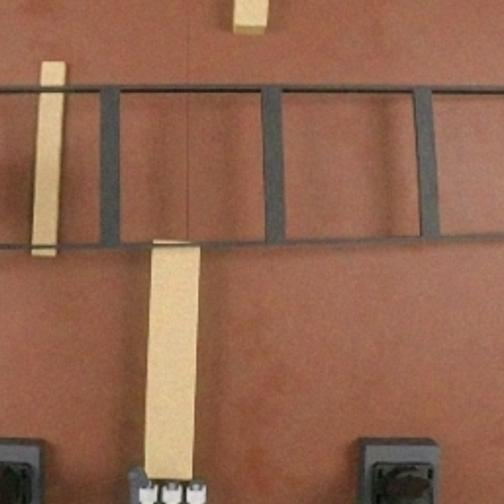

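Request:
move(
  arm7={"target": [0.0, -0.42, 0.775, 0, 0, 1, 0], "speed": 0.1},
  cameras=["cam_high", "arm6_cam_wrist"],
)

Request:
zoom_image(
  camera="cam_high",
  region=[380, 200, 560, 380],
)

Scene clock: 234.47 s.
Joint torques (N m): arm1=[-1.38 -19.37 7.95 0.29 -0.11 -0.11] | arm2=[0.5 0.32 8.06 2.39 -0.06 -0.12] | arm3=[0.97 2.26 10.73 2.13 -0.01 -0.09] | arm4=[0.91 -40 14.09 -1.03 1.02 0.07] | arm5=[1.03 -36.89 14.6 -1.06 0.9 0.14] | arm6=[-1.61 -31.79 11.56 -0.83 1.12 0.03] | arm7=[-3.25 -13.74 7.84 0.34 0.69 0.1] | arm8=[-0.44 -13.68 8.06 0.57 0.09 0.07]
Heat: arm1: hottest joint3_rad 34 °C; arm2: hottest joint3_rad 38 °C; arm3: hottest joint3_rad 41 °C; arm4: hottest joint2_rad 51 °C; arm5: hottest joint2_rad 45 °C; arm6: hottest joint2_rad 51 °C; arm7: hottest joint3_rad 35 °C; arm8: hottest joint3_rad 38 °C.
move: arm7 off_target
Joint velocities: within noise
arm1, arm2, arm3, arm4, arm5, arm6, arm8: as last shown
arm4.on_its_own: joint2_rad reads +2.018 and still pushes toward +1.800 since a time_out
arm5.on_its_own: joint2_rad reads +1.825 and still pushes toward +1.640 since a time_out
arm6.on_its_own: joint2_rad reads +1.895 and still pushes toward +1.690 since a time_out
arm7.joint_positions: joint1_rad=+1.345 joint2_rad=+1.764 joint3_rad=+1.059 joint4_rad=-0.881 joint5_rad=-0.009 joint6_rad=+1.255 hand_index_mcp=-0.384 hand_index_abd=-0.001 hand_index_pip=-0.616 hand_index_dip=-0.507 hand_middle_mcp=-0.381 hand_middle_abd=+0.001 hand_middle_pip=-0.620 hand_middle_dip=-0.503 hand_ring_mcp=-0.383 hand_ring_abd=+0.000 hand_ring_pip=-0.619 hand_ring_dip=-0.502 hand_thumb_cmc=+0.713 hand_thumb_axl=+0.677 hand_thumb_mcp=+0.223 hand_thumb_ipl=+0.168 hand_current_limit=+0.400 hand_speed=-0.600
arm7.joint_status: not commanded
arm7.hand_state: blocked,goal,blocked,blocked,blocked,goal,blocked,blocked,blocked,goal,blocked,blocked,goal,goal,goal,goal
arm7.index_mcp_current_ma: 127
arm7.index_abd_current_ma: -1
arm7.index_pip_current_ma: 107
arm7.index_dip_current_ma: 69
arm7.middle_mcp_current_ma: 137
arm7.middle_abd_current_ma: 1
arm7.middle_pip_current_ma: 94
arm7.middle_dip_current_ma: 81
arm7.ring_mcp_current_ma: 130
arm7.ring_abd_current_ma: 0
arm7.ring_pip_current_ma: 97
arm7.ring_dip_current_ma: 86
arm7.thumb_cmc_current_ma: -2
arm7.thumb_axl_current_ma: -1
arm7.thumb_mcp_current_ma: -8
arm7.thumb_ipl_current_ma: -1
arm7.hand_goal_index_mcp: -0.420
arm7.hand_goal_index_abd: 0.000
arm7.hand_goal_index_pip: -0.650
arm7.hand_goal_index_dip: -0.530
arm7.hand_goal_middle_mcp: -0.420
arm7.hand_goal_middle_abd: 0.000
arm7.hand_goal_middle_pip: -0.650
arm7.hand_goal_middle_dip: -0.530
arm7.hand_goal_ring_mcp: -0.420
arm7.hand_goal_ring_abd: 0.000
arm7.hand_goal_ring_pip: -0.650
arm7.hand_goal_ring_dip: -0.530
arm7.hand_goal_thumb_cmc: 0.714
arm7.hand_goal_thumb_axl: 0.678
arm7.hand_goal_thumb_mcp: 0.226
arm7.hand_goal_thumb_ipl: 0.168
arm7.hand: x=+0.0056 y=-0.4423 z=+0.7676 quat_wxyz=(+0.011, -0.021, +1.000, -0.010) (m; scene frame)
arm7.hand_target: x=+0.0008 y=-0.4204 z=+0.7753 quat_wxyz=(+0.000, +0.000, +1.000, +0.000) (m; scene frame)
arm7.hand_status: off_target (0.024 m and 3.0 deg from the pose sent, 0.211 m and 1.7 deg at the start)
pictures: arm6_cam_wrist, cam_high

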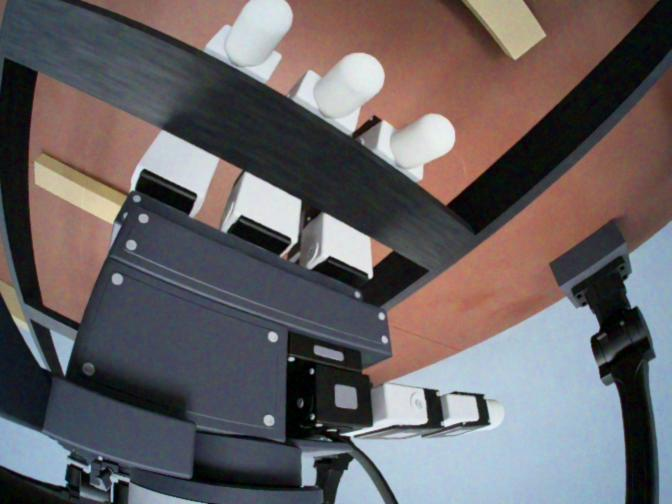

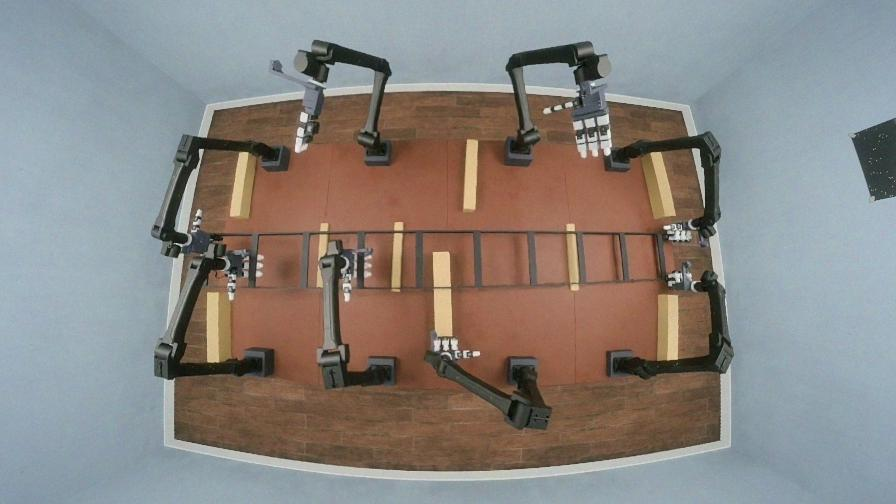

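Scaled by 2.800 from the camera's 896x504 image, which has a finer 1280x720 frame.

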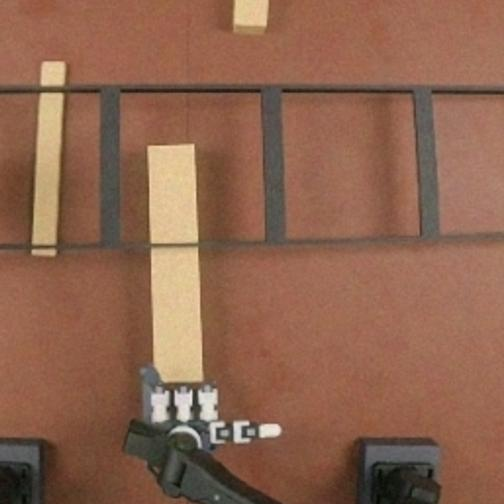

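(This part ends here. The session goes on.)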